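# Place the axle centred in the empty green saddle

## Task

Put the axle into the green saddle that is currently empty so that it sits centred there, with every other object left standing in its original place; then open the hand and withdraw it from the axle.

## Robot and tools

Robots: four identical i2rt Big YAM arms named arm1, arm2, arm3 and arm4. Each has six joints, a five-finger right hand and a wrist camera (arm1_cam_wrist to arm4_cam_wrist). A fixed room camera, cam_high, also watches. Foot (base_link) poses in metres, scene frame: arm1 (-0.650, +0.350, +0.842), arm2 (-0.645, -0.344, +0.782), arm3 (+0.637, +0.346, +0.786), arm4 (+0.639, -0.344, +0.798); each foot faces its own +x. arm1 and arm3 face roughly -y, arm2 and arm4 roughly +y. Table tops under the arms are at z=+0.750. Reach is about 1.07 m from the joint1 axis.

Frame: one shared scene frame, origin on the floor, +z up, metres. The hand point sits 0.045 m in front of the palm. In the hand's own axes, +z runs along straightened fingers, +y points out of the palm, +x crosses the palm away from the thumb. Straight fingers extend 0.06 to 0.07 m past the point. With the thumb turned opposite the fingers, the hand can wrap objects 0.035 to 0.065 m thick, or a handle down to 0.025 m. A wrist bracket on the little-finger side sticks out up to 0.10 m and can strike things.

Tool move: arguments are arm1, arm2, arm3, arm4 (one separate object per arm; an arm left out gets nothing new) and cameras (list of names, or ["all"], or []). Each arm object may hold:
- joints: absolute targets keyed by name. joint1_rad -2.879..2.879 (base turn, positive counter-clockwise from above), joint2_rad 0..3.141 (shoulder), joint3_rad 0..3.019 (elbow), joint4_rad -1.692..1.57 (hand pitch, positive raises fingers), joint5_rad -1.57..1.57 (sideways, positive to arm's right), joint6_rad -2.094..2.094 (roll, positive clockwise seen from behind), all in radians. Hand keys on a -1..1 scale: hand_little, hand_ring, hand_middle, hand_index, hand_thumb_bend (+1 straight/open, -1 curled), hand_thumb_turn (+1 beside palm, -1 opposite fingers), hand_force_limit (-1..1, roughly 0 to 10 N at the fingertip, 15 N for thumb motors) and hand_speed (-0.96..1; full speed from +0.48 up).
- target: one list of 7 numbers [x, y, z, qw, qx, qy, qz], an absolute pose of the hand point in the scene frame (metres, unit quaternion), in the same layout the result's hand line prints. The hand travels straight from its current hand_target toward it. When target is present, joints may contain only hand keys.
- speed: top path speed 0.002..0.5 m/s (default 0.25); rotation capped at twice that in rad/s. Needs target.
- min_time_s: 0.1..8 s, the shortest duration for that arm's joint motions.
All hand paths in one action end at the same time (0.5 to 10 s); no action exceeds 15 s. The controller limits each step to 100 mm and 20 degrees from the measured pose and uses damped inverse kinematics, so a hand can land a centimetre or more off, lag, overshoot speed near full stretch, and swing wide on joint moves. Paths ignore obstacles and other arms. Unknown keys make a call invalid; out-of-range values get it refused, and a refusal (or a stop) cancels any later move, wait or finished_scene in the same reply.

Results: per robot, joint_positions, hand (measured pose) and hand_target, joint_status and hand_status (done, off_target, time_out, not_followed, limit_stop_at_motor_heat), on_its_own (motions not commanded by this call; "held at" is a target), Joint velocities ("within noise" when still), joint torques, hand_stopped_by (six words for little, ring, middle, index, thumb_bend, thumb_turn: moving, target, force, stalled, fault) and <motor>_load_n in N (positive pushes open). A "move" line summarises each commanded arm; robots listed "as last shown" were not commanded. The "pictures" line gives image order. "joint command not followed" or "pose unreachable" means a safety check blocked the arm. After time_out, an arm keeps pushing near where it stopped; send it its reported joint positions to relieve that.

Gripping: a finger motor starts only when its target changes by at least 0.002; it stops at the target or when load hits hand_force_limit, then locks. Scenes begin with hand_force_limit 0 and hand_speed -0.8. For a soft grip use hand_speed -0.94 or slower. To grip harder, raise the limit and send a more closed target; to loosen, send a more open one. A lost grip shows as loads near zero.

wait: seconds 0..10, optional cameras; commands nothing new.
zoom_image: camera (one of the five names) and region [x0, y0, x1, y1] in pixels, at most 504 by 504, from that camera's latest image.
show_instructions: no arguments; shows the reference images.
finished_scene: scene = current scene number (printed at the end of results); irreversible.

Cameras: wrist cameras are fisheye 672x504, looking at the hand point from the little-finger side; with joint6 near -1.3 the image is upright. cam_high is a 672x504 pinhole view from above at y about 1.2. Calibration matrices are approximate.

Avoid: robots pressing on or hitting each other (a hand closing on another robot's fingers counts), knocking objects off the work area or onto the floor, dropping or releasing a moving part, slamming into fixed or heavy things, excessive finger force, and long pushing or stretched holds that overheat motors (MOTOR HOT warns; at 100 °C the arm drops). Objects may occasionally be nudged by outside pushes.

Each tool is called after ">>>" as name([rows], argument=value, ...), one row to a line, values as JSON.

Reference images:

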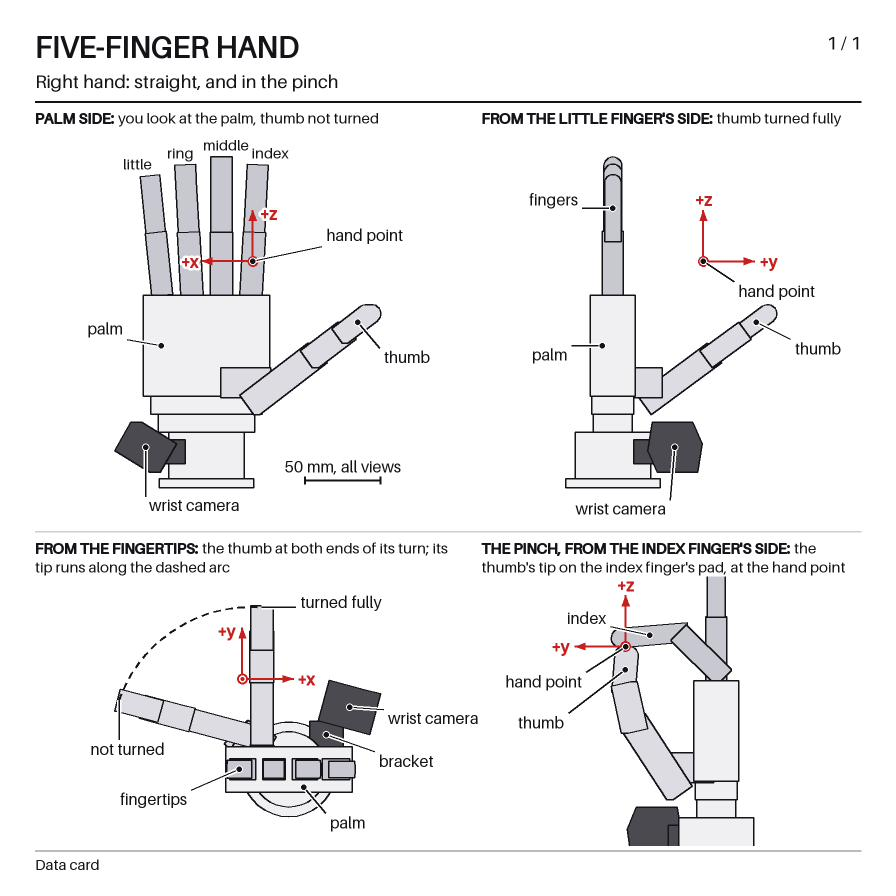

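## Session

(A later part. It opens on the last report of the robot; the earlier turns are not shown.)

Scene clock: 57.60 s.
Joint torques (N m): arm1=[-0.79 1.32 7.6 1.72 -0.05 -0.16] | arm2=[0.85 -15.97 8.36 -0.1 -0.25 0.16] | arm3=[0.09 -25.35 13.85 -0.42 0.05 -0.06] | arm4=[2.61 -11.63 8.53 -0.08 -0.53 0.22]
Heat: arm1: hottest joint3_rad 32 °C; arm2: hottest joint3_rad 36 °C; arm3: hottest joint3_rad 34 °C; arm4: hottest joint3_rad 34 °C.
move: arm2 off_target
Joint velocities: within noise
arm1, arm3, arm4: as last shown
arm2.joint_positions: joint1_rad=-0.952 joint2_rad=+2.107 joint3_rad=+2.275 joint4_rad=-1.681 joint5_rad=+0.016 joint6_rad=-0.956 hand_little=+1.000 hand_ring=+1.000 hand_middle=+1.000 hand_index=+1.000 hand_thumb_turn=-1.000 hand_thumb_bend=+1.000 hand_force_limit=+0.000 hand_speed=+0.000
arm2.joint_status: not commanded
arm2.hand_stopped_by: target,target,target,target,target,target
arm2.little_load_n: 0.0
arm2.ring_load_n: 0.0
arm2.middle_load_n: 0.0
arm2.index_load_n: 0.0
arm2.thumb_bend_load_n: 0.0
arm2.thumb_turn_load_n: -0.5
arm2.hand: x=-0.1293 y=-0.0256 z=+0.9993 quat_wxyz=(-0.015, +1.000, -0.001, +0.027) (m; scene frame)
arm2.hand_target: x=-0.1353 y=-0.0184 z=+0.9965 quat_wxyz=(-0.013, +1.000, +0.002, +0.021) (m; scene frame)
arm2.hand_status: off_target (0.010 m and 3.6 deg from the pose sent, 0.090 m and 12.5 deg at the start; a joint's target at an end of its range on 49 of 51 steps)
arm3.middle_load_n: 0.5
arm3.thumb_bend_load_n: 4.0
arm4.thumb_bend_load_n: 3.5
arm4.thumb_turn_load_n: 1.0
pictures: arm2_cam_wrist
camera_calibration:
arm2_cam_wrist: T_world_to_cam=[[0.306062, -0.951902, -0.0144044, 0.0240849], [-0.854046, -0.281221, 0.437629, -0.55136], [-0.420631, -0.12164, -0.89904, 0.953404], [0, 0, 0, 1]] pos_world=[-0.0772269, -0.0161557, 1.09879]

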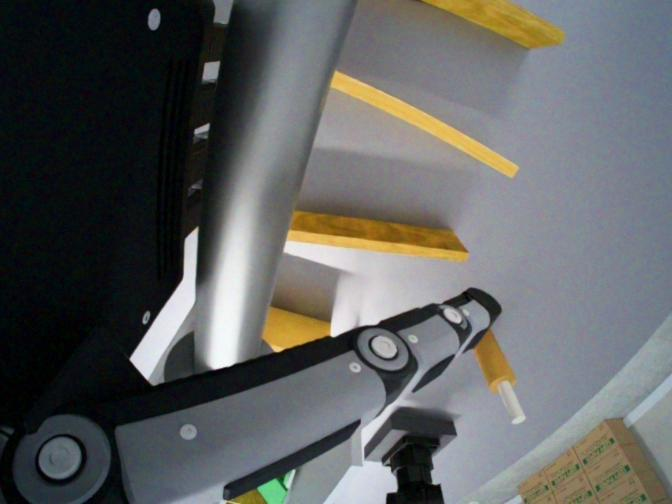

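>>> move(arm2={"joints": {"hand_little": -1, "hand_ring": -1, "hand_middle": -1, "hand_index": -1, "hand_speed": -0.65, "hand_force_limit": -0.3}}, cameras=["arm2_cam_wrist"])

Scene clock: 60.27 s.
Joint torques (N m): arm1=[-0.26 1.44 7.66 1.74 -0.06 -0.15] | arm2=[0.85 -15.56 9.09 0.17 -0.25 0.07] | arm3=[0.73 -25.17 13.27 -0.16 -0.11 -0.04] | arm4=[2.32 -11.81 8.51 -0.06 -0.47 0.2]
Heat: arm1: hottest joint3_rad 32 °C; arm2: hottest joint3_rad 36 °C; arm3: hottest joint3_rad 35 °C; arm4: hottest joint3_rad 34 °C.
move: arm2 off_target
Joint velocities: within noise
arm1, arm3, arm4: as last shown
arm2.joint_positions: joint1_rad=-0.952 joint2_rad=+2.111 joint3_rad=+2.270 joint4_rad=-1.686 joint5_rad=+0.016 joint6_rad=-0.945 hand_little=-1.000 hand_ring=-0.993 hand_middle=-0.992 hand_index=-0.965 hand_thumb_turn=-1.000 hand_thumb_bend=+1.000 hand_force_limit=-0.300 hand_speed=-0.650
arm2.joint_status: hand_index off_target (ended at -0.965, target -1.000); the others done
arm2.hand_stopped_by: target,force,force,force,target,target
arm2.little_load_n: 0.5
arm2.ring_load_n: 6.0
arm2.middle_load_n: 10.5
arm2.index_load_n: 4.0
arm2.thumb_bend_load_n: 0.0
arm2.thumb_turn_load_n: -0.5
arm2.hand: x=-0.1318 y=-0.0265 z=+0.9953 quat_wxyz=(-0.011, +1.000, -0.007, +0.021) (m; scene frame)
arm2.hand_target: x=-0.1353 y=-0.0184 z=+0.9964 quat_wxyz=(-0.013, +1.000, +0.001, +0.021) (m; scene frame)
arm2.hand_status: not commanded
arm3.joint_positions: joint1_rad=-0.985 joint2_rad=+2.107 joint3_rad=+2.269 joint4_rad=-1.670 joint5_rad=+0.008 joint6_rad=-0.955 hand_little=-0.849 hand_ring=-0.817 hand_middle=-0.815 hand_index=-0.808 hand_thumb_turn=-1.000 hand_thumb_bend=+0.530 hand_force_limit=-0.550 hand_speed=-0.600
arm3.little_load_n: 3.0
arm3.ring_load_n: 0.5
arm3.middle_load_n: 0.0
arm3.thumb_bend_load_n: 4.5
arm3.hand: x=+0.1213 y=+0.0249 z=+1.0027 quat_wxyz=(+0.034, -0.004, -0.999, +0.013) (m; scene frame)
arm3.hand_target: x=+0.1225 y=+0.0122 z=+1.0675 quat_wxyz=(+0.087, +0.006, -0.995, +0.054) (m; scene frame)
arm4.joint_positions: joint1_rad=-0.266 joint2_rad=+1.363 joint3_rad=+1.304 joint4_rad=-1.548 joint5_rad=+0.016 joint6_rad=-0.214 hand_little=-0.980 hand_ring=-0.980 hand_middle=-0.999 hand_index=-0.999 hand_thumb_turn=-1.000 hand_thumb_bend=+0.510 hand_force_limit=-0.550 hand_speed=-0.600
arm4.index_load_n: 3.0
arm4.thumb_bend_load_n: 4.0
arm4.hand: x=+0.6965 y=-0.0333 z=+1.0253 quat_wxyz=(+0.018, +1.000, -0.005, +0.003) (m; scene frame)
pictures: arm2_cam_wrist
camera_calibration:
arm2_cam_wrist: T_world_to_cam=[[0.295105, -0.955406, -0.0106411, 0.0187187], [-0.851739, -0.268099, 0.450182, -0.563704], [-0.432959, -0.123788, -0.892873, 0.940931], [0, 0, 0, 1]] pos_world=[-0.0782676, -0.0167687, 1.0941]

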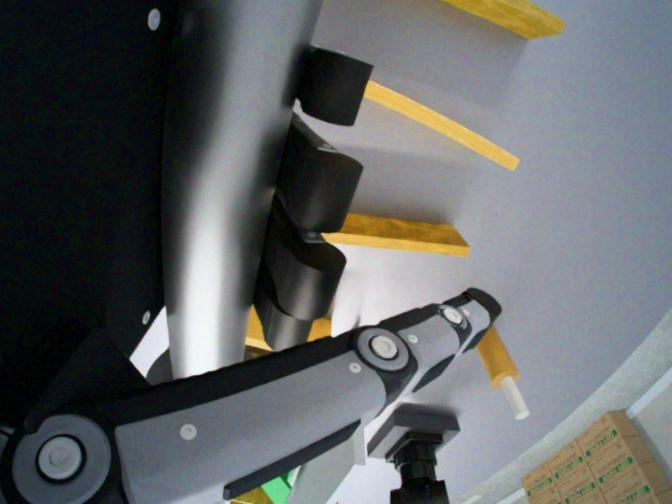

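>>> move(arm2={"joints": {"hand_middle": -0.97, "hand_thumb_bend": 0.5, "hand_speed": -0.6, "hand_force_limit": -0.55}}, cameras=[])

>>> move(arm2={"target": [-0.135, -0.02, 1.045, 0, 1, 0, 0.02], "speed": 0.08}, arm3={"target": [0.12, 0.012, 1.04, 0.03, 0, 1, 0], "speed": 0.05}, cameras=[])

>>> move(arm3={"joints": {"hand_thumb_bend": 1, "hand_speed": 0}}, cameras=[])

>>> move(arm3={"joints": {"hand_little": 1, "hand_ring": 1, "hand_middle": 1, "hand_index": 1, "hand_speed": -0.5}}, cameras=["arm2_cam_wrist", "arm3_cam_wrist"])

Scene clock: 61.90 s.
Joint torques (N m): arm1=[-0.5 1.79 7.66 1.59 -0.03 -0.14] | arm2=[1.26 -16.56 8.99 0.12 -0.22 0.03] | arm3=[0.79 -24.7 13.11 -0.16 -0.16 0] | arm4=[2.37 -11.75 8.53 -0.1 -0.48 0.19]
Heat: arm1: hottest joint3_rad 32 °C; arm2: hottest joint3_rad 36 °C; arm3: hottest joint3_rad 35 °C; arm4: hottest joint3_rad 34 °C.
move: arm2 done
Joint velocities: within noise
arm1, arm3, arm4: as last shown
arm2.joint_positions: joint1_rad=-0.952 joint2_rad=+2.111 joint3_rad=+2.270 joint4_rad=-1.686 joint5_rad=+0.016 joint6_rad=-0.945 hand_little=-1.000 hand_ring=-0.993 hand_middle=-0.970 hand_index=-0.964 hand_thumb_turn=-1.000 hand_thumb_bend=+0.504 hand_force_limit=-0.550 hand_speed=-0.600
arm2.joint_status: all done
arm2.hand_stopped_by: target,force,target,force,force,target
arm2.little_load_n: 0.0
arm2.ring_load_n: 6.0
arm2.middle_load_n: 0.0
arm2.index_load_n: 4.5
arm2.thumb_bend_load_n: 4.0
arm2.thumb_turn_load_n: 1.5
arm2.hand: x=-0.1318 y=-0.0265 z=+0.9953 quat_wxyz=(-0.011, +1.000, -0.007, +0.021) (m; scene frame)
arm2.hand_target: x=-0.1353 y=-0.0184 z=+0.9965 quat_wxyz=(-0.013, +1.000, +0.001, +0.021) (m; scene frame)
arm2.hand_status: not commanded
arm3.little_load_n: 3.5
arm3.ring_load_n: 0.0
arm4.middle_load_n: 2.0
arm4.index_load_n: 3.5
arm4.thumb_bend_load_n: 3.5
pictures: none
No camera images: "cameras" was empty.

Scene clock: 64.97 s.
Joint torques (N m): arm1=[-0.44 1.08 7.49 1.66 -0.05 -0.13] | arm2=[1.67 -21.71 10.33 0.29 0.2 0.07] | arm3=[-0.32 -22.48 11.06 -0.18 -0.37 -0.1] | arm4=[2.43 -11.75 8.54 -0.05 -0.53 0.19]
Heat: arm1: hottest joint3_rad 32 °C; arm2: hottest joint3_rad 36 °C; arm3: hottest joint3_rad 35 °C; arm4: hottest joint3_rad 34 °C.
move: arm2 off_target; arm3 off_target
Joint velocities: within noise
arm1, arm4: as last shown
arm2.joint_positions: joint1_rad=-0.951 joint2_rad=+2.110 joint3_rad=+2.270 joint4_rad=-1.688 joint5_rad=+0.029 joint6_rad=-0.945 hand_little=-1.000 hand_ring=-0.993 hand_middle=-0.970 hand_index=-0.964 hand_thumb_turn=-1.000 hand_thumb_bend=+0.504 hand_force_limit=-0.550 hand_speed=-0.600
arm2.joint_status: not commanded
arm2.hand_stopped_by: target,force,target,force,force,target
arm2.little_load_n: 0.0
arm2.ring_load_n: 7.5
arm2.middle_load_n: 0.0
arm2.index_load_n: 4.0
arm2.thumb_bend_load_n: 4.0
arm2.thumb_turn_load_n: 1.0
arm2.hand: x=-0.1308 y=-0.0285 z=+0.9961 quat_wxyz=(-0.005, +1.000, -0.006, +0.025) (m; scene frame)
arm2.hand_target: x=-0.1369 y=-0.0217 z=+1.0432 quat_wxyz=(-0.028, +0.998, +0.003, +0.064) (m; scene frame)
arm2.hand_status: off_target (0.050 m and 1.1 deg from the pose sent, 0.050 m and 1.5 deg at the start; a joint's target at an end of its range on 92 of 92 steps)
arm3.joint_positions: joint1_rad=-0.991 joint2_rad=+2.107 joint3_rad=+2.269 joint4_rad=-1.670 joint5_rad=-0.021 joint6_rad=-0.959 hand_little=-0.849 hand_ring=-0.817 hand_middle=-0.815 hand_index=-0.808 hand_thumb_turn=-1.000 hand_thumb_bend=+0.530 hand_force_limit=-0.550 hand_speed=-0.600
arm3.joint_status: not commanded
arm3.hand_stopped_by: force,force,force,force,force,target
arm3.little_load_n: 2.5
arm3.ring_load_n: 0.0
arm3.middle_load_n: -0.5
arm3.index_load_n: 0.0
arm3.thumb_bend_load_n: 4.5
arm3.thumb_turn_load_n: 0.5
arm3.hand: x=+0.1223 y=+0.0235 z=+1.0018 quat_wxyz=(+0.026, -0.004, -0.999, +0.025) (m; scene frame)
arm3.hand_target: x=+0.1221 y=+0.0135 z=+1.0388 quat_wxyz=(+0.054, +0.005, -0.997, +0.051) (m; scene frame)
arm3.hand_status: off_target (0.040 m and 7.0 deg from the pose sent, 0.039 m and 7.5 deg at the start; a joint's target at an end of its range on 88 of 92 steps)
arm4.joint_positions: joint1_rad=-0.266 joint2_rad=+1.363 joint3_rad=+1.304 joint4_rad=-1.548 joint5_rad=+0.018 joint6_rad=-0.214 hand_little=-0.980 hand_ring=-0.980 hand_middle=-0.999 hand_index=-0.999 hand_thumb_turn=-1.000 hand_thumb_bend=+0.510 hand_force_limit=-0.550 hand_speed=-0.600
arm4.little_load_n: 0.5
arm4.middle_load_n: 1.5
arm4.index_load_n: 3.0
arm4.thumb_bend_load_n: 4.0
arm4.hand: x=+0.6967 y=-0.0333 z=+1.0253 quat_wxyz=(+0.018, +1.000, -0.005, +0.003) (m; scene frame)
arm4.hand_target: x=+0.6853 y=-0.0352 z=+1.0347 quat_wxyz=(+0.000, +1.000, +0.000, +0.000) (m; scene frame)
pictures: none
No camera images: "cameras" was empty.

Scene clock: 65.77 s.
Joint torques (N m): arm1=[-0.97 1.44 7.56 1.66 -0.09 -0.15] | arm2=[1.85 -21.25 10.71 0.09 0.21 0.04] | arm3=[0.5 -21.89 11.04 -0.16 -0.36 -0.08] | arm4=[2.43 -11.63 8.53 -0.06 -0.53 0.2]
Heat: arm1: hottest joint3_rad 32 °C; arm2: hottest joint3_rad 36 °C; arm3: hottest joint3_rad 35 °C; arm4: hottest joint3_rad 34 °C.
move: arm3 done
Joint velocities: within noise
arm1, arm2, arm4: as last shown
arm2.ring_load_n: 7.0
arm2.thumb_turn_load_n: 1.5
arm3.joint_positions: joint1_rad=-0.991 joint2_rad=+2.107 joint3_rad=+2.269 joint4_rad=-1.670 joint5_rad=-0.022 joint6_rad=-0.959 hand_little=-0.849 hand_ring=-0.817 hand_middle=-0.815 hand_index=-0.808 hand_thumb_turn=-1.000 hand_thumb_bend=+1.000 hand_force_limit=-0.550 hand_speed=+0.000
arm3.joint_status: all done
arm3.hand_stopped_by: force,force,force,force,target,target
arm3.little_load_n: 2.5
arm3.ring_load_n: 0.0
arm3.middle_load_n: 0.0
arm3.index_load_n: 0.0
arm3.thumb_bend_load_n: 0.0
arm3.thumb_turn_load_n: 0.0
arm3.hand: x=+0.1224 y=+0.0234 z=+1.0018 quat_wxyz=(+0.026, -0.004, -0.999, +0.025) (m; scene frame)
arm3.hand_target: x=+0.1221 y=+0.0135 z=+1.0388 quat_wxyz=(+0.054, +0.005, -0.997, +0.051) (m; scene frame)
arm3.hand_status: not commanded
arm4.little_load_n: 0.0
pictures: none
No camera images: "cameras" was empty.

Scene clock: 67.60 s.
Joint torques (N m): arm1=[-0.5 1.49 7.53 1.63 -0.04 -0.14] | arm2=[0.73 -20.19 10.43 0.14 0.21 -0.11] | arm3=[0.21 -21.89 11.07 0.02 -0.06 -0.06] | arm4=[1.9 -11.63 8.95 -0.1 -0.32 0.09]
Heat: arm1: hottest joint3_rad 32 °C; arm2: hottest joint3_rad 36 °C; arm3: hottest joint3_rad 35 °C; arm4: hottest joint3_rad 34 °C.
move: arm3 done
Joint velocities: within noise
arm1.joint_positions: joint1_rad=+0.648 joint2_rad=+0.630 joint3_rad=+1.417 joint4_rad=-1.381 joint5_rad=-0.094 joint6_rad=-1.374 hand_little=+1.000 hand_ring=+1.000 hand_middle=+1.000 hand_index=+1.000 hand_thumb_turn=+1.000 hand_thumb_bend=+1.000 hand_force_limit=+0.000 hand_speed=-0.800
arm1.joint_status: not commanded
arm1.hand_stopped_by: target,target,target,target,target,target
arm1.little_load_n: 0.0
arm1.ring_load_n: 0.0
arm1.middle_load_n: 0.0
arm1.index_load_n: 0.0
arm1.thumb_bend_load_n: 0.0
arm1.thumb_turn_load_n: 0.0
arm1.hand: x=-0.5338 y=+0.1511 z=+1.3339 quat_wxyz=(+0.122, +0.766, -0.438, +0.454) (m; scene frame)
arm1.hand_target: x=-0.5345 y=+0.1521 z=+1.3431 quat_wxyz=(+0.125, +0.762, -0.435, +0.463) (m; scene frame)
arm1.hand_status: not commanded
arm2, arm4: as last shown
arm2.joint_positions: joint1_rad=-0.942 joint2_rad=+2.110 joint3_rad=+2.270 joint4_rad=-1.688 joint5_rad=+0.029 joint6_rad=-0.930 hand_little=-1.000 hand_ring=-0.993 hand_middle=-0.970 hand_index=-0.964 hand_thumb_turn=-1.000 hand_thumb_bend=+0.504 hand_force_limit=-0.550 hand_speed=-0.600
arm2.ring_load_n: 8.0
arm2.middle_load_n: 0.5
arm2.hand: x=-0.1345 y=-0.0235 z=+0.9961 quat_wxyz=(-0.005, +1.000, -0.010, +0.025) (m; scene frame)
arm3.joint_positions: joint1_rad=-0.991 joint2_rad=+2.107 joint3_rad=+2.273 joint4_rad=-1.673 joint5_rad=-0.030 joint6_rad=-0.959 hand_little=+1.000 hand_ring=+1.000 hand_middle=+1.000 hand_index=+1.000 hand_thumb_turn=-1.000 hand_thumb_bend=+1.000 hand_force_limit=-0.550 hand_speed=-0.500
arm3.joint_status: all done
arm3.hand_stopped_by: target,target,target,target,target,target
arm3.little_load_n: 0.0
arm3.ring_load_n: 0.0
arm3.middle_load_n: 0.0
arm3.index_load_n: 0.0
arm3.thumb_bend_load_n: 0.0
arm3.thumb_turn_load_n: 0.0
arm3.hand: x=+0.1235 y=+0.0221 z=+1.0030 quat_wxyz=(+0.023, -0.004, -0.999, +0.029) (m; scene frame)
arm3.hand_target: x=+0.1222 y=+0.0135 z=+1.0389 quat_wxyz=(+0.054, +0.005, -0.997, +0.051) (m; scene frame)
arm3.hand_status: not commanded
arm4.joint_positions: joint1_rad=-0.259 joint2_rad=+1.363 joint3_rad=+1.299 joint4_rad=-1.548 joint5_rad=+0.013 joint6_rad=-0.203 hand_little=-0.980 hand_ring=-0.980 hand_middle=-0.999 hand_index=-0.999 hand_thumb_turn=-1.000 hand_thumb_bend=+0.510 hand_force_limit=-0.550 hand_speed=-0.600
arm4.index_load_n: 3.5
arm4.thumb_bend_load_n: 3.5
arm4.hand: x=+0.6928 y=-0.0338 z=+1.0238 quat_wxyz=(+0.020, +1.000, -0.007, +0.001) (m; scene frame)
arm4.hand_target: x=+0.6854 y=-0.0352 z=+1.0347 quat_wxyz=(+0.000, +1.000, +0.000, +0.000) (m; scene frame)
pictures: arm2_cam_wrist, arm3_cam_wrist
camera_calibration:
arm2_cam_wrist: T_world_to_cam=[[0.289508, -0.957173, 0.0019979, 0.00891553], [-0.856364, -0.258084, 0.447251, -0.563087], [-0.427581, -0.131194, -0.894406, 0.942834], [0, 0, 0, 1]] pos_world=[-0.0816506, -0.0130959, 1.0951]
arm3_cam_wrist: T_world_to_cam=[[-0.215223, 0.976094, -0.0303115, 0.0347545], [0.861599, 0.204405, 0.464613, -0.573856], [0.459702, 0.0738788, -0.884995, 0.941126], [0, 0, 0, 1]] pos_world=[0.0692763, 0.0138461, 1.10057]

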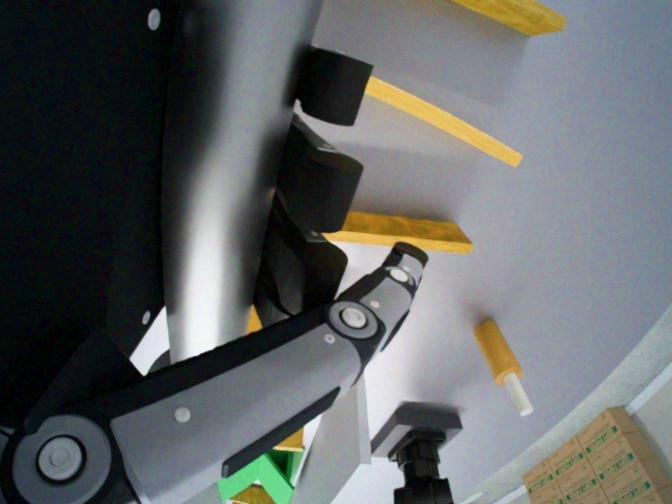

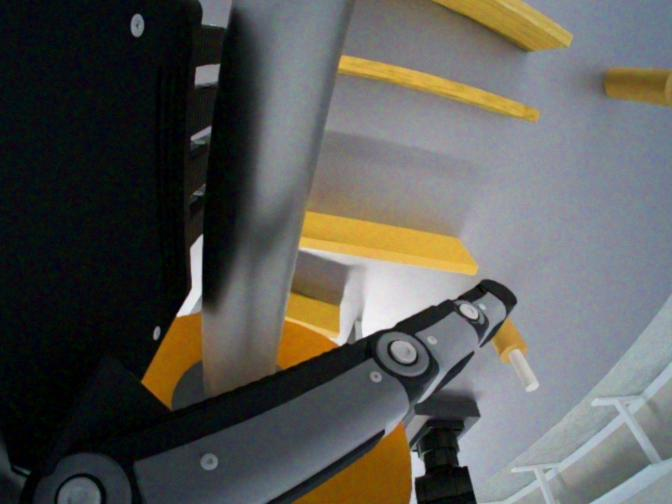

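>>> move(arm3={"target": [0.123, 0.014, 1.17, 0, 0, 1, 0], "speed": 0.18}, arm1={"joints": {"joint1_rad": 1.1, "hand_thumb_turn": -1, "hand_speed": 0}, "min_time_s": 1.5}, cameras=["arm3_cam_wrist"])

Scene clock: 69.93 s.
Joint torques (N m): arm1=[-0.21 1.67 7.71 1.69 -0.04 -0.16] | arm2=[0.97 -21.66 10.4 0.05 0.2 -0.13] | arm3=[0.73 -18.96 10.56 0.4 0.11 -0.13] | arm4=[1.85 -11.63 8.95 -0.12 -0.32 0.08]
Heat: arm1: hottest joint3_rad 32 °C; arm2: hottest joint3_rad 36 °C; arm3: hottest joint3_rad 35 °C; arm4: hottest joint3_rad 34 °C.
move: arm1 done; arm3 off_target
Joint velocities: within noise
arm1.joint_positions: joint1_rad=+1.093 joint2_rad=+0.630 joint3_rad=+1.417 joint4_rad=-1.381 joint5_rad=-0.094 joint6_rad=-1.374 hand_little=+1.000 hand_ring=+1.000 hand_middle=+1.000 hand_index=+1.000 hand_thumb_turn=-1.000 hand_thumb_bend=+1.000 hand_force_limit=+0.000 hand_speed=+0.000
arm1.joint_status: all done
arm1.hand_stopped_by: target,target,target,target,target,target
arm1.little_load_n: 0.0
arm1.ring_load_n: 0.0
arm1.middle_load_n: 0.0
arm1.index_load_n: 0.0
arm1.thumb_bend_load_n: 0.0
arm1.thumb_turn_load_n: 0.0
arm1.hand: x=-0.4591 y=+0.2204 z=+1.3337 quat_wxyz=(+0.018, +0.844, -0.258, +0.470) (m; scene frame)
arm1.hand_target: x=-0.4593 y=+0.2222 z=+1.3429 quat_wxyz=(+0.018, +0.840, -0.253, +0.479) (m; scene frame)
arm1.hand_status: not commanded
arm2: as last shown
arm2.middle_load_n: 0.0
arm3.joint_positions: joint1_rad=-0.977 joint2_rad=+1.966 joint3_rad=+2.429 joint4_rad=-1.674 joint5_rad=+0.015 joint6_rad=-0.967 hand_little=+1.000 hand_ring=+1.000 hand_middle=+1.000 hand_index=+1.000 hand_thumb_turn=-1.000 hand_thumb_bend=+1.000 hand_force_limit=-0.550 hand_speed=-0.500
arm3.joint_status: not commanded
arm3.hand_stopped_by: target,target,target,target,target,target
arm3.little_load_n: 0.0
arm3.ring_load_n: 0.0
arm3.middle_load_n: 0.0
arm3.index_load_n: 0.0
arm3.thumb_bend_load_n: 0.0
arm3.thumb_turn_load_n: 0.0
arm3.hand: x=+0.1223 y=+0.0197 z=+1.1439 quat_wxyz=(+0.157, +0.006, -0.983, +0.095) (m; scene frame)
arm3.hand_target: x=+0.1242 y=+0.0150 z=+1.1688 quat_wxyz=(+0.179, +0.014, -0.978, +0.109) (m; scene frame)
arm3.hand_status: off_target (0.027 m and 21.1 deg from the pose sent, 0.167 m and 4.3 deg at the start; pose on its path clipped on 30 of 59 steps; a joint's target at an end of its range on 58 of 59 steps)
arm4.joint_positions: joint1_rad=-0.259 joint2_rad=+1.363 joint3_rad=+1.299 joint4_rad=-1.548 joint5_rad=+0.013 joint6_rad=-0.203 hand_little=-0.980 hand_ring=-0.980 hand_middle=-0.999 hand_index=-0.999 hand_thumb_turn=-1.000 hand_thumb_bend=+0.510 hand_force_limit=-0.550 hand_speed=-0.600
arm4.joint_status: not commanded
arm4.hand_stopped_by: target,target,target,target,force,target
arm4.little_load_n: 0.0
arm4.ring_load_n: 0.0
arm4.middle_load_n: 2.0
arm4.index_load_n: 4.0
arm4.thumb_bend_load_n: 4.0
arm4.thumb_turn_load_n: 1.5
arm4.hand: x=+0.6928 y=-0.0338 z=+1.0238 quat_wxyz=(+0.020, +1.000, -0.007, +0.001) (m; scene frame)
arm4.hand_target: x=+0.6854 y=-0.0352 z=+1.0347 quat_wxyz=(+0.000, +1.000, +0.000, +0.000) (m; scene frame)
arm4.hand_status: not commanded
pictures: arm3_cam_wrist
camera_calibration:
arm3_cam_wrist: T_world_to_cam=[[-0.247589, 0.964016, -0.0968131, 0.1214], [0.946653, 0.261976, 0.187659, -0.332477], [0.206269, -0.0451861, -0.977451, 1.20572], [0, 0, 0, 1]] pos_world=[0.0960953, 0.0245509, 1.25268]

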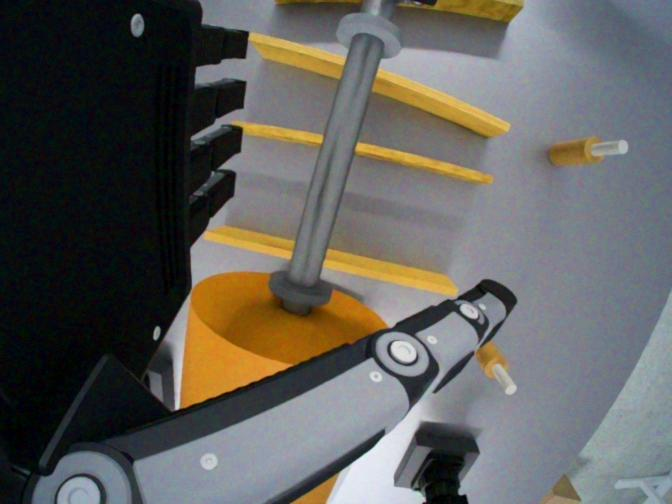

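>>> move(arm3={"joints": {"joint1_rad": -1.9, "joint2_rad": 1.2, "joint3_rad": 1.9, "joint4_rad": -1.5}, "min_time_s": 1.8}, cameras=["cam_high"])

Scene clock: 73.17 s.
Joint torques (N m): arm1=[-0.56 1.61 7.62 1.69 -0.02 -0.15] | arm2=[0.97 -20.95 10.43 0.16 0.23 -0.11] | arm3=[-0.56 -6.18 5.87 2.5 -0.06 -0.16] | arm4=[1.85 -11.75 8.95 -0.09 -0.32 0.09]
Heat: arm1: hottest joint3_rad 32 °C; arm2: hottest joint3_rad 36 °C; arm3: hottest joint3_rad 35 °C; arm4: hottest joint3_rad 34 °C.
move: arm3 done
Joint velocities: within noise
arm1, arm2, arm4: as last shown
arm2.ring_load_n: 7.5
arm2.middle_load_n: 0.5
arm3.joint_positions: joint1_rad=-1.892 joint2_rad=+1.200 joint3_rad=+1.906 joint4_rad=-1.519 joint5_rad=+0.018 joint6_rad=-0.967 hand_little=+1.000 hand_ring=+1.000 hand_middle=+1.000 hand_index=+1.000 hand_thumb_turn=-1.000 hand_thumb_bend=+1.000 hand_force_limit=-0.550 hand_speed=-0.500
arm3.joint_status: all done
arm3.hand_stopped_by: target,target,target,target,target,target
arm3.little_load_n: 0.0
arm3.ring_load_n: 0.0
arm3.middle_load_n: 0.0
arm3.index_load_n: 0.0
arm3.thumb_bend_load_n: 0.0
arm3.thumb_turn_load_n: 0.0
arm3.hand: x=+0.2910 y=+0.4895 z=+1.3114 quat_wxyz=(+0.373, -0.407, -0.832, +0.049) (m; scene frame)
arm3.hand_target: x=+0.2879 y=+0.4939 z=+1.3116 quat_wxyz=(+0.379, -0.406, -0.830, +0.047) (m; scene frame)
arm3.hand_status: not commanded
arm4.thumb_turn_load_n: 1.0
pictures: cam_high

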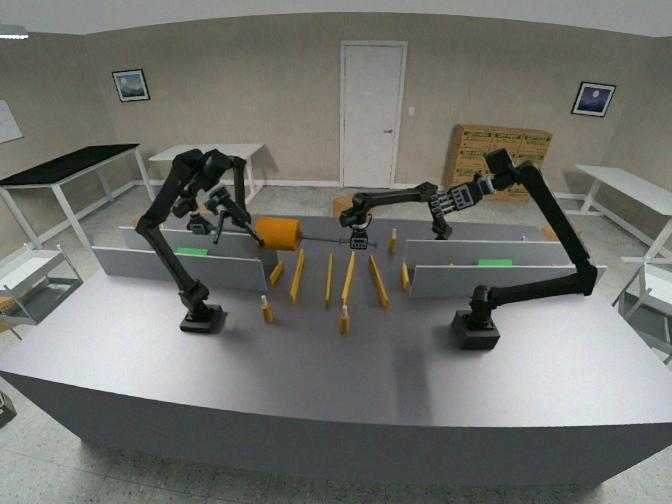

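>>> move(arm1={"joints": {"joint1_rad": 1.8}, "min_time_s": 1.2}, arm2={"target": [-0.44, -0.022, 1.03, 0, 1, 0, 0.01], "speed": 0.14}, arm4={"target": [0.385, -0.032, 1.055, 0, 1, 0, 0], "speed": 0.14}, cameras=[])

>>> move(arm2={"target": [-0.74, -0.022, 1.015, 0, 1, 0, 0], "speed": 0.14}, arm4={"target": [0.083, -0.03, 1.08, 0, 1, 0, 0], "speed": 0.14}, cameras=["cam_high"])

Scene clock: 76.50 s.
Joint torques (N m): arm1=[-0.09 1.44 7.71 1.7 -0.03 -0.15] | arm2=[1.2 -14.51 9.87 0.06 -0.22 0.06] | arm3=[-0.85 -5.66 5.75 2.48 -0.01 -0.18] | arm4=[1.14 -11.58 16.02 -1.18 0.22 -0.12]
Heat: arm1: hottest joint3_rad 33 °C; arm2: hottest joint3_rad 36 °C; arm3: hottest joint3_rad 35 °C; arm4: hottest joint3_rad 34 °C.
move: arm1 done; arm2 off_target; arm4 off_target
Joint velocities: within noise
arm1.joint_positions: joint1_rad=+1.793 joint2_rad=+0.630 joint3_rad=+1.417 joint4_rad=-1.381 joint5_rad=-0.094 joint6_rad=-1.374 hand_little=+1.000 hand_ring=+1.000 hand_middle=+1.000 hand_index=+1.000 hand_thumb_turn=-1.000 hand_thumb_bend=+1.000 hand_force_limit=+0.000 hand_speed=+0.000
arm1.joint_status: all done
arm1.hand_stopped_by: target,target,target,target,target,target
arm1.little_load_n: 0.0
arm1.ring_load_n: 0.0
arm1.middle_load_n: 0.0
arm1.index_load_n: 0.0
arm1.thumb_bend_load_n: 0.0
arm1.thumb_turn_load_n: 0.0
arm1.hand: x=-0.4200 y=+0.3735 z=+1.3333 quat_wxyz=(-0.144, +0.882, +0.047, +0.447) (m; scene frame)
arm1.hand_target: x=-0.4212 y=+0.3747 z=+1.3425 quat_wxyz=(-0.147, +0.876, +0.050, +0.456) (m; scene frame)
arm1.hand_status: not commanded
arm2.joint_positions: joint1_rad=-0.552 joint2_rad=+1.567 joint3_rad=+1.484 joint4_rad=-1.565 joint5_rad=+0.025 joint6_rad=-0.537 hand_little=-1.000 hand_ring=-0.993 hand_middle=-0.970 hand_index=-0.964 hand_thumb_turn=-1.000 hand_thumb_bend=+0.504 hand_force_limit=-0.550 hand_speed=-0.600
arm2.joint_status: not commanded
arm2.hand_stopped_by: target,force,target,force,force,target
arm2.little_load_n: 0.0
arm2.ring_load_n: 4.0
arm2.middle_load_n: 0.0
arm2.index_load_n: 4.0
arm2.thumb_bend_load_n: 4.0
arm2.thumb_turn_load_n: 1.5
arm2.hand: x=-0.4350 y=-0.0274 z=+1.0008 quat_wxyz=(+0.035, +0.999, -0.010, -0.010) (m; scene frame)
arm2.hand_target: x=-0.4403 y=-0.0231 z=+1.0293 quat_wxyz=(+0.000, +1.000, +0.000, +0.010) (m; scene frame)
arm2.hand_status: off_target (0.030 m and 4.8 deg from the pose sent, 0.307 m and 2.1 deg at the start)
arm3: as last shown
arm4.joint_positions: joint1_rad=+0.493 joint2_rad=+1.481 joint3_rad=+1.416 joint4_rad=-1.568 joint5_rad=-0.002 joint6_rad=+0.562 hand_little=-0.980 hand_ring=-0.980 hand_middle=-0.999 hand_index=-1.000 hand_thumb_turn=-1.000 hand_thumb_bend=+0.510 hand_force_limit=-0.550 hand_speed=-0.600
arm4.joint_status: not commanded
arm4.hand_stopped_by: target,target,target,target,force,target
arm4.little_load_n: 0.0
arm4.ring_load_n: 0.0
arm4.middle_load_n: 4.0
arm4.index_load_n: 2.0
arm4.thumb_bend_load_n: 4.0
arm4.thumb_turn_load_n: 1.5
arm4.hand: x=+0.3932 y=-0.0426 z=+1.0227 quat_wxyz=(+0.026, +0.999, -0.014, +0.014) (m; scene frame)
arm4.hand_target: x=+0.3859 y=-0.0337 z=+1.0543 quat_wxyz=(-0.001, +1.000, +0.000, +0.000) (m; scene frame)
arm4.hand_status: off_target (0.035 m and 3.7 deg from the pose sent, 0.309 m and 2.4 deg at the start)
pictures: none
No camera images: "cameras" was empty.

Scene clock: 79.47 s.
Joint torques (N m): arm1=[-0.38 1.08 7.56 1.66 -0.06 -0.15] | arm2=[2.14 -10.34 10.62 0.18 -0.38 0.1] | arm3=[-1.08 -5.25 5.72 2.59 0.03 -0.14] | arm4=[0.38 -21.95 16.98 -0.46 -0.11 0.03]
Heat: arm1: hottest joint3_rad 33 °C; arm2: hottest joint3_rad 36 °C; arm3: hottest joint3_rad 35 °C; arm4: hottest joint3_rad 35 °C.
move: arm2 off_target; arm4 off_target
Joint velocities: within noise
arm1, arm3: as last shown
arm1.thumb_turn_load_n: 0.5
arm2.joint_positions: joint1_rad=+0.150 joint2_rad=+1.391 joint3_rad=+1.277 joint4_rad=-1.538 joint5_rad=+0.004 joint6_rad=+0.165 hand_little=-1.000 hand_ring=-0.993 hand_middle=-0.970 hand_index=-0.965 hand_thumb_turn=-1.000 hand_thumb_bend=+0.504 hand_force_limit=-0.550 hand_speed=-0.600
arm2.joint_status: not commanded
arm2.hand_stopped_by: target,force,target,force,force,target
arm2.little_load_n: 0.0
arm2.ring_load_n: 4.0
arm2.middle_load_n: -0.5
arm2.index_load_n: 1.0
arm2.thumb_bend_load_n: 4.0
arm2.thumb_turn_load_n: 1.0
arm2.hand: x=-0.7302 y=-0.0297 z=+0.9943 quat_wxyz=(+0.035, +0.999, -0.010, +0.007) (m; scene frame)
arm2.hand_target: x=-0.7397 y=-0.0230 z=+1.0149 quat_wxyz=(+0.000, +1.000, +0.000, +0.000) (m; scene frame)
arm2.hand_status: off_target (0.024 m and 4.3 deg from the pose sent, 0.305 m and 4.3 deg at the start)
arm4.joint_positions: joint1_rad=+0.907 joint2_rad=+2.006 joint3_rad=+2.140 joint4_rad=-1.668 joint5_rad=-0.014 joint6_rad=+0.966 hand_little=-0.980 hand_ring=-0.980 hand_middle=-0.999 hand_index=-0.999 hand_thumb_turn=-1.000 hand_thumb_bend=+0.510 hand_force_limit=-0.550 hand_speed=-0.600
arm4.joint_status: not commanded
arm4.hand_stopped_by: target,target,target,target,force,target
arm4.little_load_n: 0.0
arm4.ring_load_n: 0.0
arm4.middle_load_n: 1.5
arm4.index_load_n: 5.5
arm4.thumb_bend_load_n: 4.0
arm4.thumb_turn_load_n: 1.0
arm4.hand: x=+0.0934 y=-0.0383 z=+1.0290 quat_wxyz=(-0.006, +1.000, -0.008, -0.020) (m; scene frame)
arm4.hand_target: x=+0.0863 y=-0.0323 z=+1.0787 quat_wxyz=(-0.032, +0.998, -0.007, -0.061) (m; scene frame)
arm4.hand_status: off_target (0.053 m and 2.6 deg from the pose sent, 0.316 m and 3.7 deg at the start; a joint's target at an end of its range on 51 of 89 steps)
pictures: cam_high

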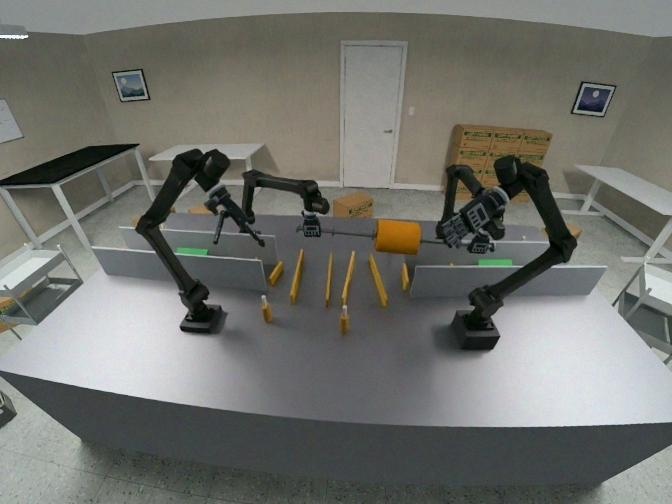

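>>> move(arm1={"target": [-0.045, 0.02, 1.17, 0, 0, 1, 0], "speed": 0.3}, cameras=["arm1_cam_wrist"])

Scene clock: 85.73 s.
Joint torques (N m): arm1=[-0.09 -6.07 4.22 0.54 0.87 -0.18] | arm2=[1.14 -10.17 11.99 -0.14 -0.28 0.11] | arm3=[-1.38 -6.71 5.65 2.54 0.04 -0.08] | arm4=[0.32 -27.93 16.88 -0.29 -0.51 0.01]
Heat: arm1: hottest joint3_rad 33 °C; arm2: hottest joint3_rad 36 °C; arm3: hottest joint3_rad 35 °C; arm4: hottest joint3_rad 37 °C.
move: arm1 off_target
Joint velocities: within noise
arm1.joint_positions: joint1_rad=+0.752 joint2_rad=+1.926 joint3_rad=+1.468 joint4_rad=+1.541 joint5_rad=-1.570 joint6_rad=-2.080 hand_little=+1.000 hand_ring=+1.000 hand_middle=+1.000 hand_index=+1.000 hand_thumb_turn=-1.000 hand_thumb_bend=+1.000 hand_force_limit=+0.000 hand_speed=+0.000
arm1.joint_status: not commanded
arm1.hand_stopped_by: target,target,target,target,target,target
arm1.little_load_n: 0.0
arm1.ring_load_n: 0.0
arm1.middle_load_n: 0.0
arm1.index_load_n: 0.0
arm1.thumb_bend_load_n: 0.0
arm1.thumb_turn_load_n: 0.0
arm1.hand: x=-0.0722 y=+0.0432 z=+1.2609 quat_wxyz=(+0.279, +0.266, +0.656, +0.649) (m; scene frame)
arm1.hand_target: x=-0.0521 y=+0.0260 z=+1.1723 quat_wxyz=(+0.233, +0.308, +0.638, +0.666) (m; scene frame)
arm1.hand_status: off_target (0.098 m and 98.0 deg from the pose sent, 0.540 m and 174.6 deg at the start; pose on its path clipped on 148 of 181 steps; a joint's target at an end of its range on 159 of 181 steps)
arm2, arm3, arm4: as last shown
arm2.joint_positions: joint1_rad=+0.155 joint2_rad=+1.399 joint3_rad=+1.256 joint4_rad=-1.529 joint5_rad=+0.002 joint6_rad=+0.163 hand_little=-1.000 hand_ring=-0.993 hand_middle=-0.970 hand_index=-0.965 hand_thumb_turn=-1.000 hand_thumb_bend=+0.504 hand_force_limit=-0.550 hand_speed=-0.600
arm2.little_load_n: 4.0
arm2.ring_load_n: 10.0
arm2.index_load_n: 0.5
arm2.thumb_turn_load_n: 1.5
arm2.hand: x=-0.7312 y=-0.0340 z=+0.9846 quat_wxyz=(+0.046, +0.999, -0.007, +0.008) (m; scene frame)
arm2.hand_target: x=-0.7398 y=-0.0229 z=+1.0149 quat_wxyz=(+0.000, +1.000, +0.000, +0.000) (m; scene frame)
arm3.thumb_turn_load_n: 0.5
arm4.joint_positions: joint1_rad=+0.907 joint2_rad=+2.067 joint3_rad=+2.140 joint4_rad=-1.680 joint5_rad=-0.005 joint6_rad=+0.968 hand_little=-0.980 hand_ring=-0.980 hand_middle=-0.999 hand_index=-0.999 hand_thumb_turn=-1.000 hand_thumb_bend=+0.510 hand_force_limit=-0.550 hand_speed=-0.600
arm4.little_load_n: 0.5
arm4.ring_load_n: 1.0
arm4.middle_load_n: 5.0
arm4.index_load_n: 4.0
arm4.thumb_turn_load_n: 1.5
arm4.hand: x=+0.0926 y=-0.0358 z=+0.9920 quat_wxyz=(+0.011, +1.000, -0.010, +0.012) (m; scene frame)
arm4.hand_target: x=+0.0864 y=-0.0323 z=+1.0788 quat_wxyz=(-0.032, +0.998, -0.007, -0.061) (m; scene frame)
pictures: arm1_cam_wrist
camera_calibration:
arm1_cam_wrist: T_world_to_cam=[[-0.151442, 0.200516, 0.967915, -1.23485], [0.234486, -0.94397, 0.232243, -0.231515], [0.960251, 0.262134, 0.0959385, 0.052446], [0, 0, 0, 1]] pos_world=[-0.183083, 0.0153159, 1.24397]

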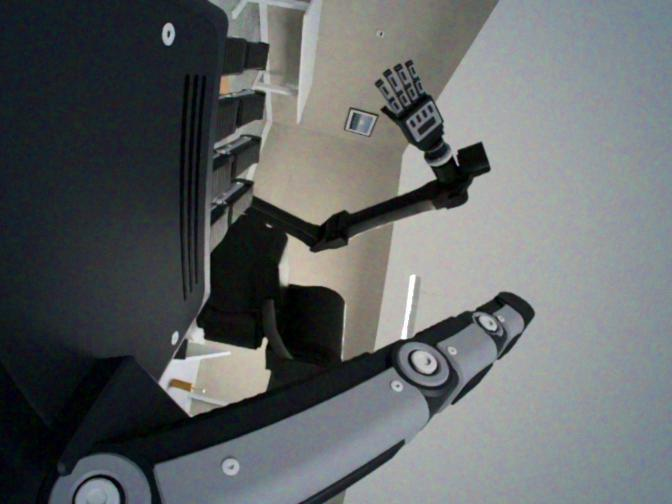

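>>> move(arm1={"target": [-0.12, 0.1, 1.40, 0.279, 0.266, 0.656, 0.649], "speed": 0.12}, cameras=["cam_high", "arm1_cam_wrist"])

>>> zoom_image(camera="cam_high", region=[280, 140, 560, 300])

Scene clock: 89.00 s.
Joint torques (N m): arm1=[0.56 -12.22 10.04 -0.23 1.12 -0.09] | arm2=[1.32 -11.05 12.27 -0.29 -0.38 0.14] | arm3=[-1.44 -6.18 5.68 2.55 0.04 -0.12] | arm4=[0.32 -26.58 16.92 -0.32 -0.33 -0.03]
Heat: arm1: hottest joint3_rad 33 °C; arm2: hottest joint3_rad 37 °C; arm3: hottest joint3_rad 35 °C; arm4: hottest joint3_rad 37 °C.
move: arm1 off_target
Joint velocities: within noise
arm1.joint_positions: joint1_rad=+0.754 joint2_rad=+1.658 joint3_rad=+1.410 joint4_rad=+1.429 joint5_rad=-1.569 joint6_rad=-1.946 hand_little=+1.000 hand_ring=+1.000 hand_middle=+1.000 hand_index=+1.000 hand_thumb_turn=-1.000 hand_thumb_bend=+1.000 hand_force_limit=+0.000 hand_speed=+0.000
arm1.joint_status: not commanded
arm1.hand_stopped_by: target,target,target,target,target,target
arm1.little_load_n: 0.0
arm1.ring_load_n: 0.0
arm1.middle_load_n: 0.0
arm1.index_load_n: 0.0
arm1.thumb_bend_load_n: 0.0
arm1.thumb_turn_load_n: 0.0
arm1.hand: x=-0.1219 y=+0.0954 z=+1.3785 quat_wxyz=(+0.267, +0.276, +0.651, +0.654) (m; scene frame)
arm1.hand_target: x=-0.1213 y=+0.1005 z=+1.3995 quat_wxyz=(+0.276, +0.262, +0.656, +0.651) (m; scene frame)
arm1.hand_status: off_target (0.022 m and 2.0 deg from the pose sent, 0.158 m and 0.1 deg at the start; a joint's target at an end of its range on 4 of 86 steps)
arm2, arm3, arm4: as last shown
arm2.joint_positions: joint1_rad=+0.159 joint2_rad=+1.399 joint3_rad=+1.256 joint4_rad=-1.526 joint5_rad=+0.005 joint6_rad=+0.167 hand_little=-1.000 hand_ring=-0.993 hand_middle=-0.970 hand_index=-0.965 hand_thumb_turn=-1.000 hand_thumb_bend=+0.504 hand_force_limit=-0.550 hand_speed=-0.600
arm2.little_load_n: 2.0
arm2.ring_load_n: 9.0
arm2.middle_load_n: 0.0
arm2.index_load_n: 1.0
arm2.thumb_turn_load_n: 1.0
arm2.hand: x=-0.7324 y=-0.0335 z=+0.9843 quat_wxyz=(+0.044, +0.999, -0.007, +0.009) (m; scene frame)
arm2.hand_target: x=-0.7397 y=-0.0229 z=+1.0149 quat_wxyz=(+0.000, +1.000, +0.000, +0.000) (m; scene frame)
arm3.thumb_turn_load_n: 0.0
arm4.joint_positions: joint1_rad=+0.907 joint2_rad=+2.053 joint3_rad=+2.140 joint4_rad=-1.679 joint5_rad=-0.010 joint6_rad=+0.973 hand_little=-0.980 hand_ring=-0.980 hand_middle=-0.999 hand_index=-0.999 hand_thumb_turn=-1.000 hand_thumb_bend=+0.510 hand_force_limit=-0.550 hand_speed=-0.600
arm4.little_load_n: 0.0
arm4.ring_load_n: 0.0
arm4.middle_load_n: 3.0
arm4.index_load_n: 6.5
arm4.thumb_bend_load_n: 4.5
arm4.hand: x=+0.0925 y=-0.0368 z=+1.0003 quat_wxyz=(+0.009, +1.000, -0.012, +0.005) (m; scene frame)
arm4.hand_target: x=+0.0863 y=-0.0323 z=+1.0787 quat_wxyz=(-0.032, +0.998, -0.007, -0.061) (m; scene frame)
pictures: arm1_cam_wrist, cam_high
camera_calibration:
arm1_cam_wrist: T_world_to_cam=[[-0.128741, 0.175581, 0.976011, -1.37269], [0.241384, -0.949051, 0.202571, -0.155584], [0.961852, 0.261673, 0.0797989, 0.0976396], [0, 0, 0, 1]] pos_world=[-0.233081, 0.067812, 1.36349]

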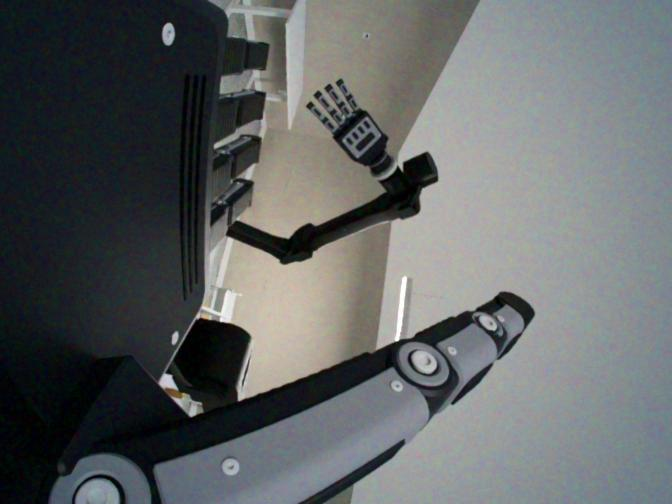

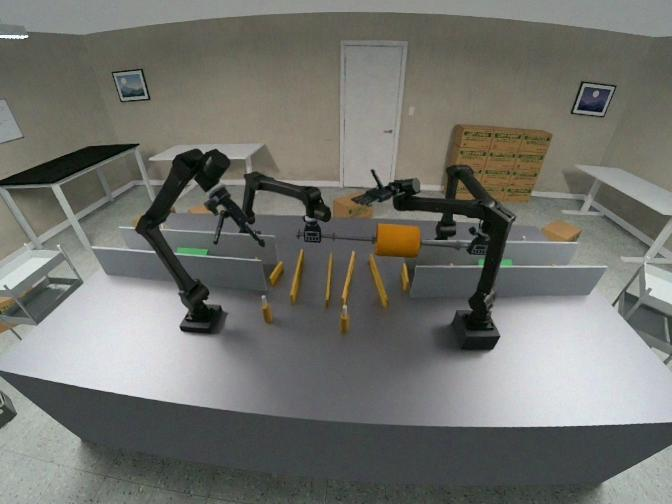

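Scaled by 1.800 from the camera's 672x504 image, which has a finer 960x720 frame.

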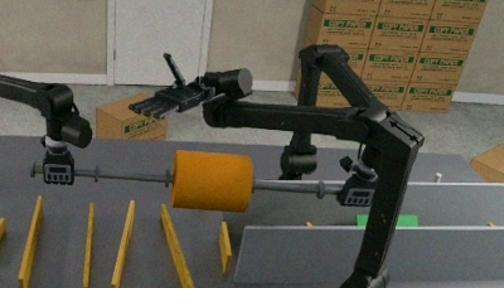

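>>> move(arm1={"joints": {"joint1_rad": 1.5, "joint2_rad": 1.2, "joint3_rad": 1.75, "joint4_rad": -1.6, "joint5_rad": 0.0, "joint6_rad": 0.95}, "min_time_s": 2.0}, cameras=[])

>>> move(arm1={"joints": {"joint1_rad": 1.02, "joint2_rad": 1.92, "joint3_rad": 2.34, "joint4_rad": -1.68, "joint5_rad": 0.0, "joint6_rad": 1.02}, "min_time_s": 2.0}, cameras=["cam_high", "arm1_cam_wrist"])

Scene clock: 92.27 s.
Joint torques (N m): arm1=[-0.67 -5.77 9.72 0.53 0.09 -0.04] | arm2=[1.08 -10.46 12.1 -0.17 -0.37 0.09] | arm3=[-1.2 -5.54 5.83 2.43 0.07 -0.14] | arm4=[0.26 -26.52 16.91 -0.31 -0.32 -0.03]
Heat: arm1: hottest joint3_rad 33 °C; arm2: hottest joint3_rad 38 °C; arm3: hottest joint3_rad 34 °C; arm4: hottest joint3_rad 38 °C.
move: arm1 done
Joint velocities: within noise
arm1.joint_positions: joint1_rad=+1.494 joint2_rad=+1.194 joint3_rad=+1.710 joint4_rad=-1.588 joint5_rad=-0.003 joint6_rad=+0.942 hand_little=+1.000 hand_ring=+1.000 hand_middle=+1.000 hand_index=+1.000 hand_thumb_turn=-1.000 hand_thumb_bend=+1.000 hand_force_limit=+0.000 hand_speed=+0.000
arm1.joint_status: all done
arm1.hand_stopped_by: target,target,target,target,target,target
arm1.little_load_n: 0.0
arm1.ring_load_n: 0.0
arm1.middle_load_n: -0.5
arm1.index_load_n: 0.0
arm1.thumb_bend_load_n: -0.5
arm1.thumb_turn_load_n: 0.0
arm1.hand: x=-0.2499 y=+0.3985 z=+1.2973 quat_wxyz=(-0.232, +0.279, -0.928, +0.081) (m; scene frame)
arm1.hand_target: x=-0.2484 y=+0.4003 z=+1.3115 quat_wxyz=(-0.243, +0.276, -0.926, +0.084) (m; scene frame)
arm1.hand_status: not commanded
arm2, arm3, arm4: as last shown
arm2.thumb_turn_load_n: 1.5
arm3.little_load_n: 0.5
arm3.thumb_turn_load_n: 0.5
arm4.middle_load_n: 2.5
pictures: none
No camera images: "cameras" was empty.

Scene clock: 95.03 s.
Joint torques (N m): arm1=[-0.44 -15.03 10.3 0.21 0.02 -0.03] | arm2=[0.85 -10.46 12.1 -0.29 -0.4 0.11] | arm3=[-0.44 -5.6 5.85 2.63 -0.02 -0.1] | arm4=[0.26 -26.52 16.92 -0.31 -0.32 -0.04]
Heat: arm1: hottest joint3_rad 34 °C; arm2: hottest joint3_rad 38 °C; arm3: hottest joint3_rad 34 °C; arm4: hottest joint3_rad 39 °C.
move: arm1 done
Joint velocities: within noise
arm1.joint_positions: joint1_rad=+1.017 joint2_rad=+1.909 joint3_rad=+2.295 joint4_rad=-1.670 joint5_rad=-0.002 joint6_rad=+1.012 hand_little=+1.000 hand_ring=+1.000 hand_middle=+1.000 hand_index=+1.000 hand_thumb_turn=-1.000 hand_thumb_bend=+1.000 hand_force_limit=+0.000 hand_speed=+0.000
arm1.joint_status: all done
arm1.hand_stopped_by: target,target,target,target,target,target
arm1.little_load_n: 0.0
arm1.ring_load_n: 0.0
arm1.middle_load_n: 0.0
arm1.index_load_n: 0.0
arm1.thumb_bend_load_n: 0.0
arm1.thumb_turn_load_n: 0.0
arm1.hand: x=-0.0654 y=+0.0901 z=+1.1917 quat_wxyz=(-0.122, +0.017, -0.990, +0.074) (m; scene frame)
arm1.hand_target: x=-0.0603 y=+0.0890 z=+1.2035 quat_wxyz=(-0.132, +0.015, -0.988, +0.080) (m; scene frame)
arm1.hand_status: not commanded
arm2, arm3, arm4: as last shown
arm3.little_load_n: 0.0
arm3.thumb_turn_load_n: 0.0
arm4.thumb_bend_load_n: 4.0
pictures: arm1_cam_wrist, cam_high
camera_calibration:
arm1_cam_wrist: T_world_to_cam=[[-0.229937, 0.945278, -0.231469, 0.18085], [0.689747, 0.326079, 0.646468, -0.750926], [0.68657, -0.0110087, -0.726981, 1.02765], [0, 0, 0, 1]] pos_world=[-0.146023, 0.0852205, 1.2744]

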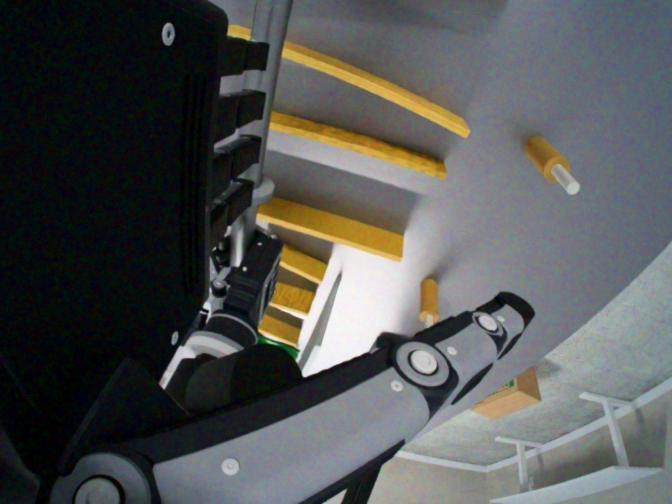

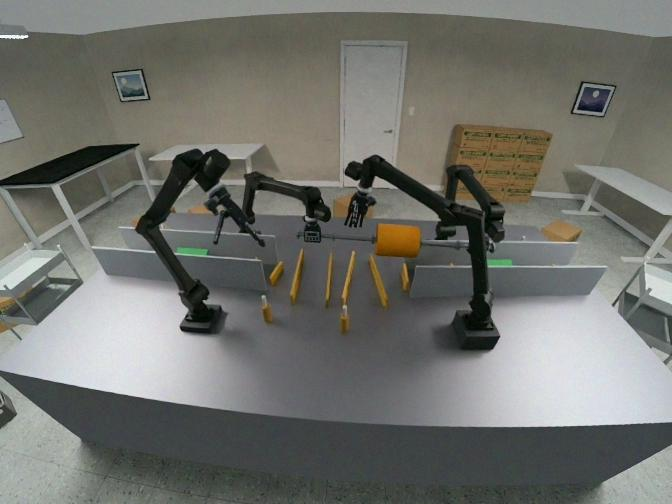

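>>> move(arm1={"target": [-0.045, 0.02, 1.13, 0, 0, 1, 0], "speed": 0.15}, cameras=["arm1_cam_wrist", "cam_high"])

Scene clock: 98.17 s.
Joint torques (N m): arm1=[-1.44 -16.26 10.5 0.18 -0.22 -0.18] | arm2=[1.14 -10.34 11.97 -0.12 -0.37 0.09] | arm3=[-0.91 -5.25 5.82 2.52 -0.01 -0.14] | arm4=[0.32 -26.52 16.94 -0.34 -0.33 -0.03]
Heat: arm1: hottest joint3_rad 34 °C; arm2: hottest joint3_rad 38 °C; arm3: hottest joint3_rad 34 °C; arm4: hottest joint3_rad 39 °C.
move: arm1 off_target
Joint velocities: within noise
arm1.joint_positions: joint1_rad=+0.942 joint2_rad=+2.095 joint3_rad=+2.418 joint4_rad=-1.700 joint5_rad=-0.026 joint6_rad=+1.006 hand_little=+1.000 hand_ring=+1.000 hand_middle=+1.000 hand_index=+1.000 hand_thumb_turn=-1.000 hand_thumb_bend=+1.000 hand_force_limit=+0.000 hand_speed=+0.000
arm1.joint_status: not commanded
arm1.hand_stopped_by: target,target,target,target,target,target
arm1.little_load_n: -0.5
arm1.ring_load_n: 0.0
arm1.middle_load_n: 0.0
arm1.index_load_n: 0.0
arm1.thumb_bend_load_n: 0.0
arm1.thumb_turn_load_n: 0.0
arm1.hand: x=-0.0497 y=+0.0268 z=+1.1246 quat_wxyz=(-0.087, -0.016, -0.995, +0.043) (m; scene frame)
arm1.hand_target: x=-0.0458 y=+0.0205 z=+1.1293 quat_wxyz=(-0.094, -0.015, -0.994, +0.047) (m; scene frame)
arm1.hand_status: off_target (0.010 m and 11.3 deg from the pose sent, 0.096 m and 16.5 deg at the start; a joint's target at an end of its range on 54 of 58 steps)
arm2, arm3, arm4: as last shown
arm2.middle_load_n: -0.5
arm2.thumb_turn_load_n: 1.0
arm3.little_load_n: -0.5
arm4.index_load_n: 6.0
pictures: arm1_cam_wrist, cam_high
camera_calibration:
arm1_cam_wrist: T_world_to_cam=[[-0.180645, 0.971683, -0.152312, 0.141448], [0.750211, 0.236272, 0.617543, -0.659943], [0.636043, -0.00271046, -0.771649, 1.01485], [0, 0, 0, 1]] pos_world=[-0.124842, 0.0212334, 1.2122]

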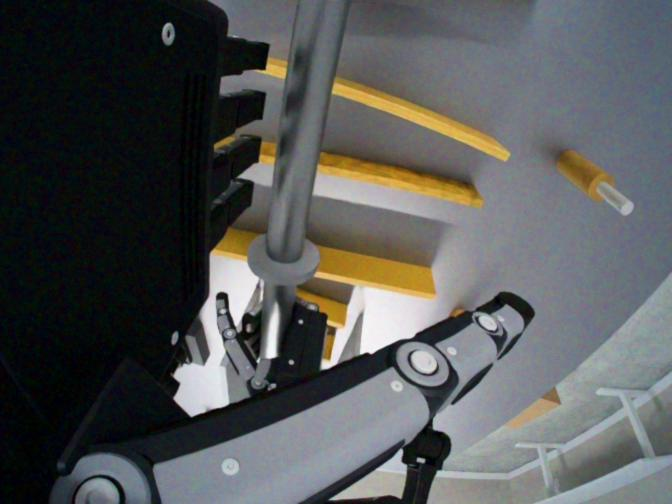

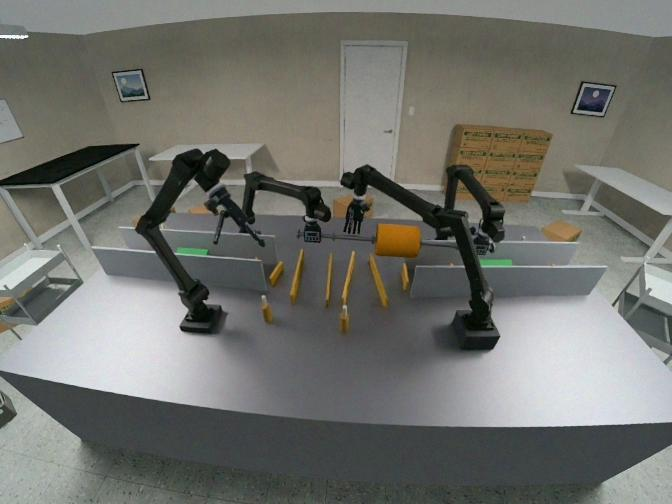

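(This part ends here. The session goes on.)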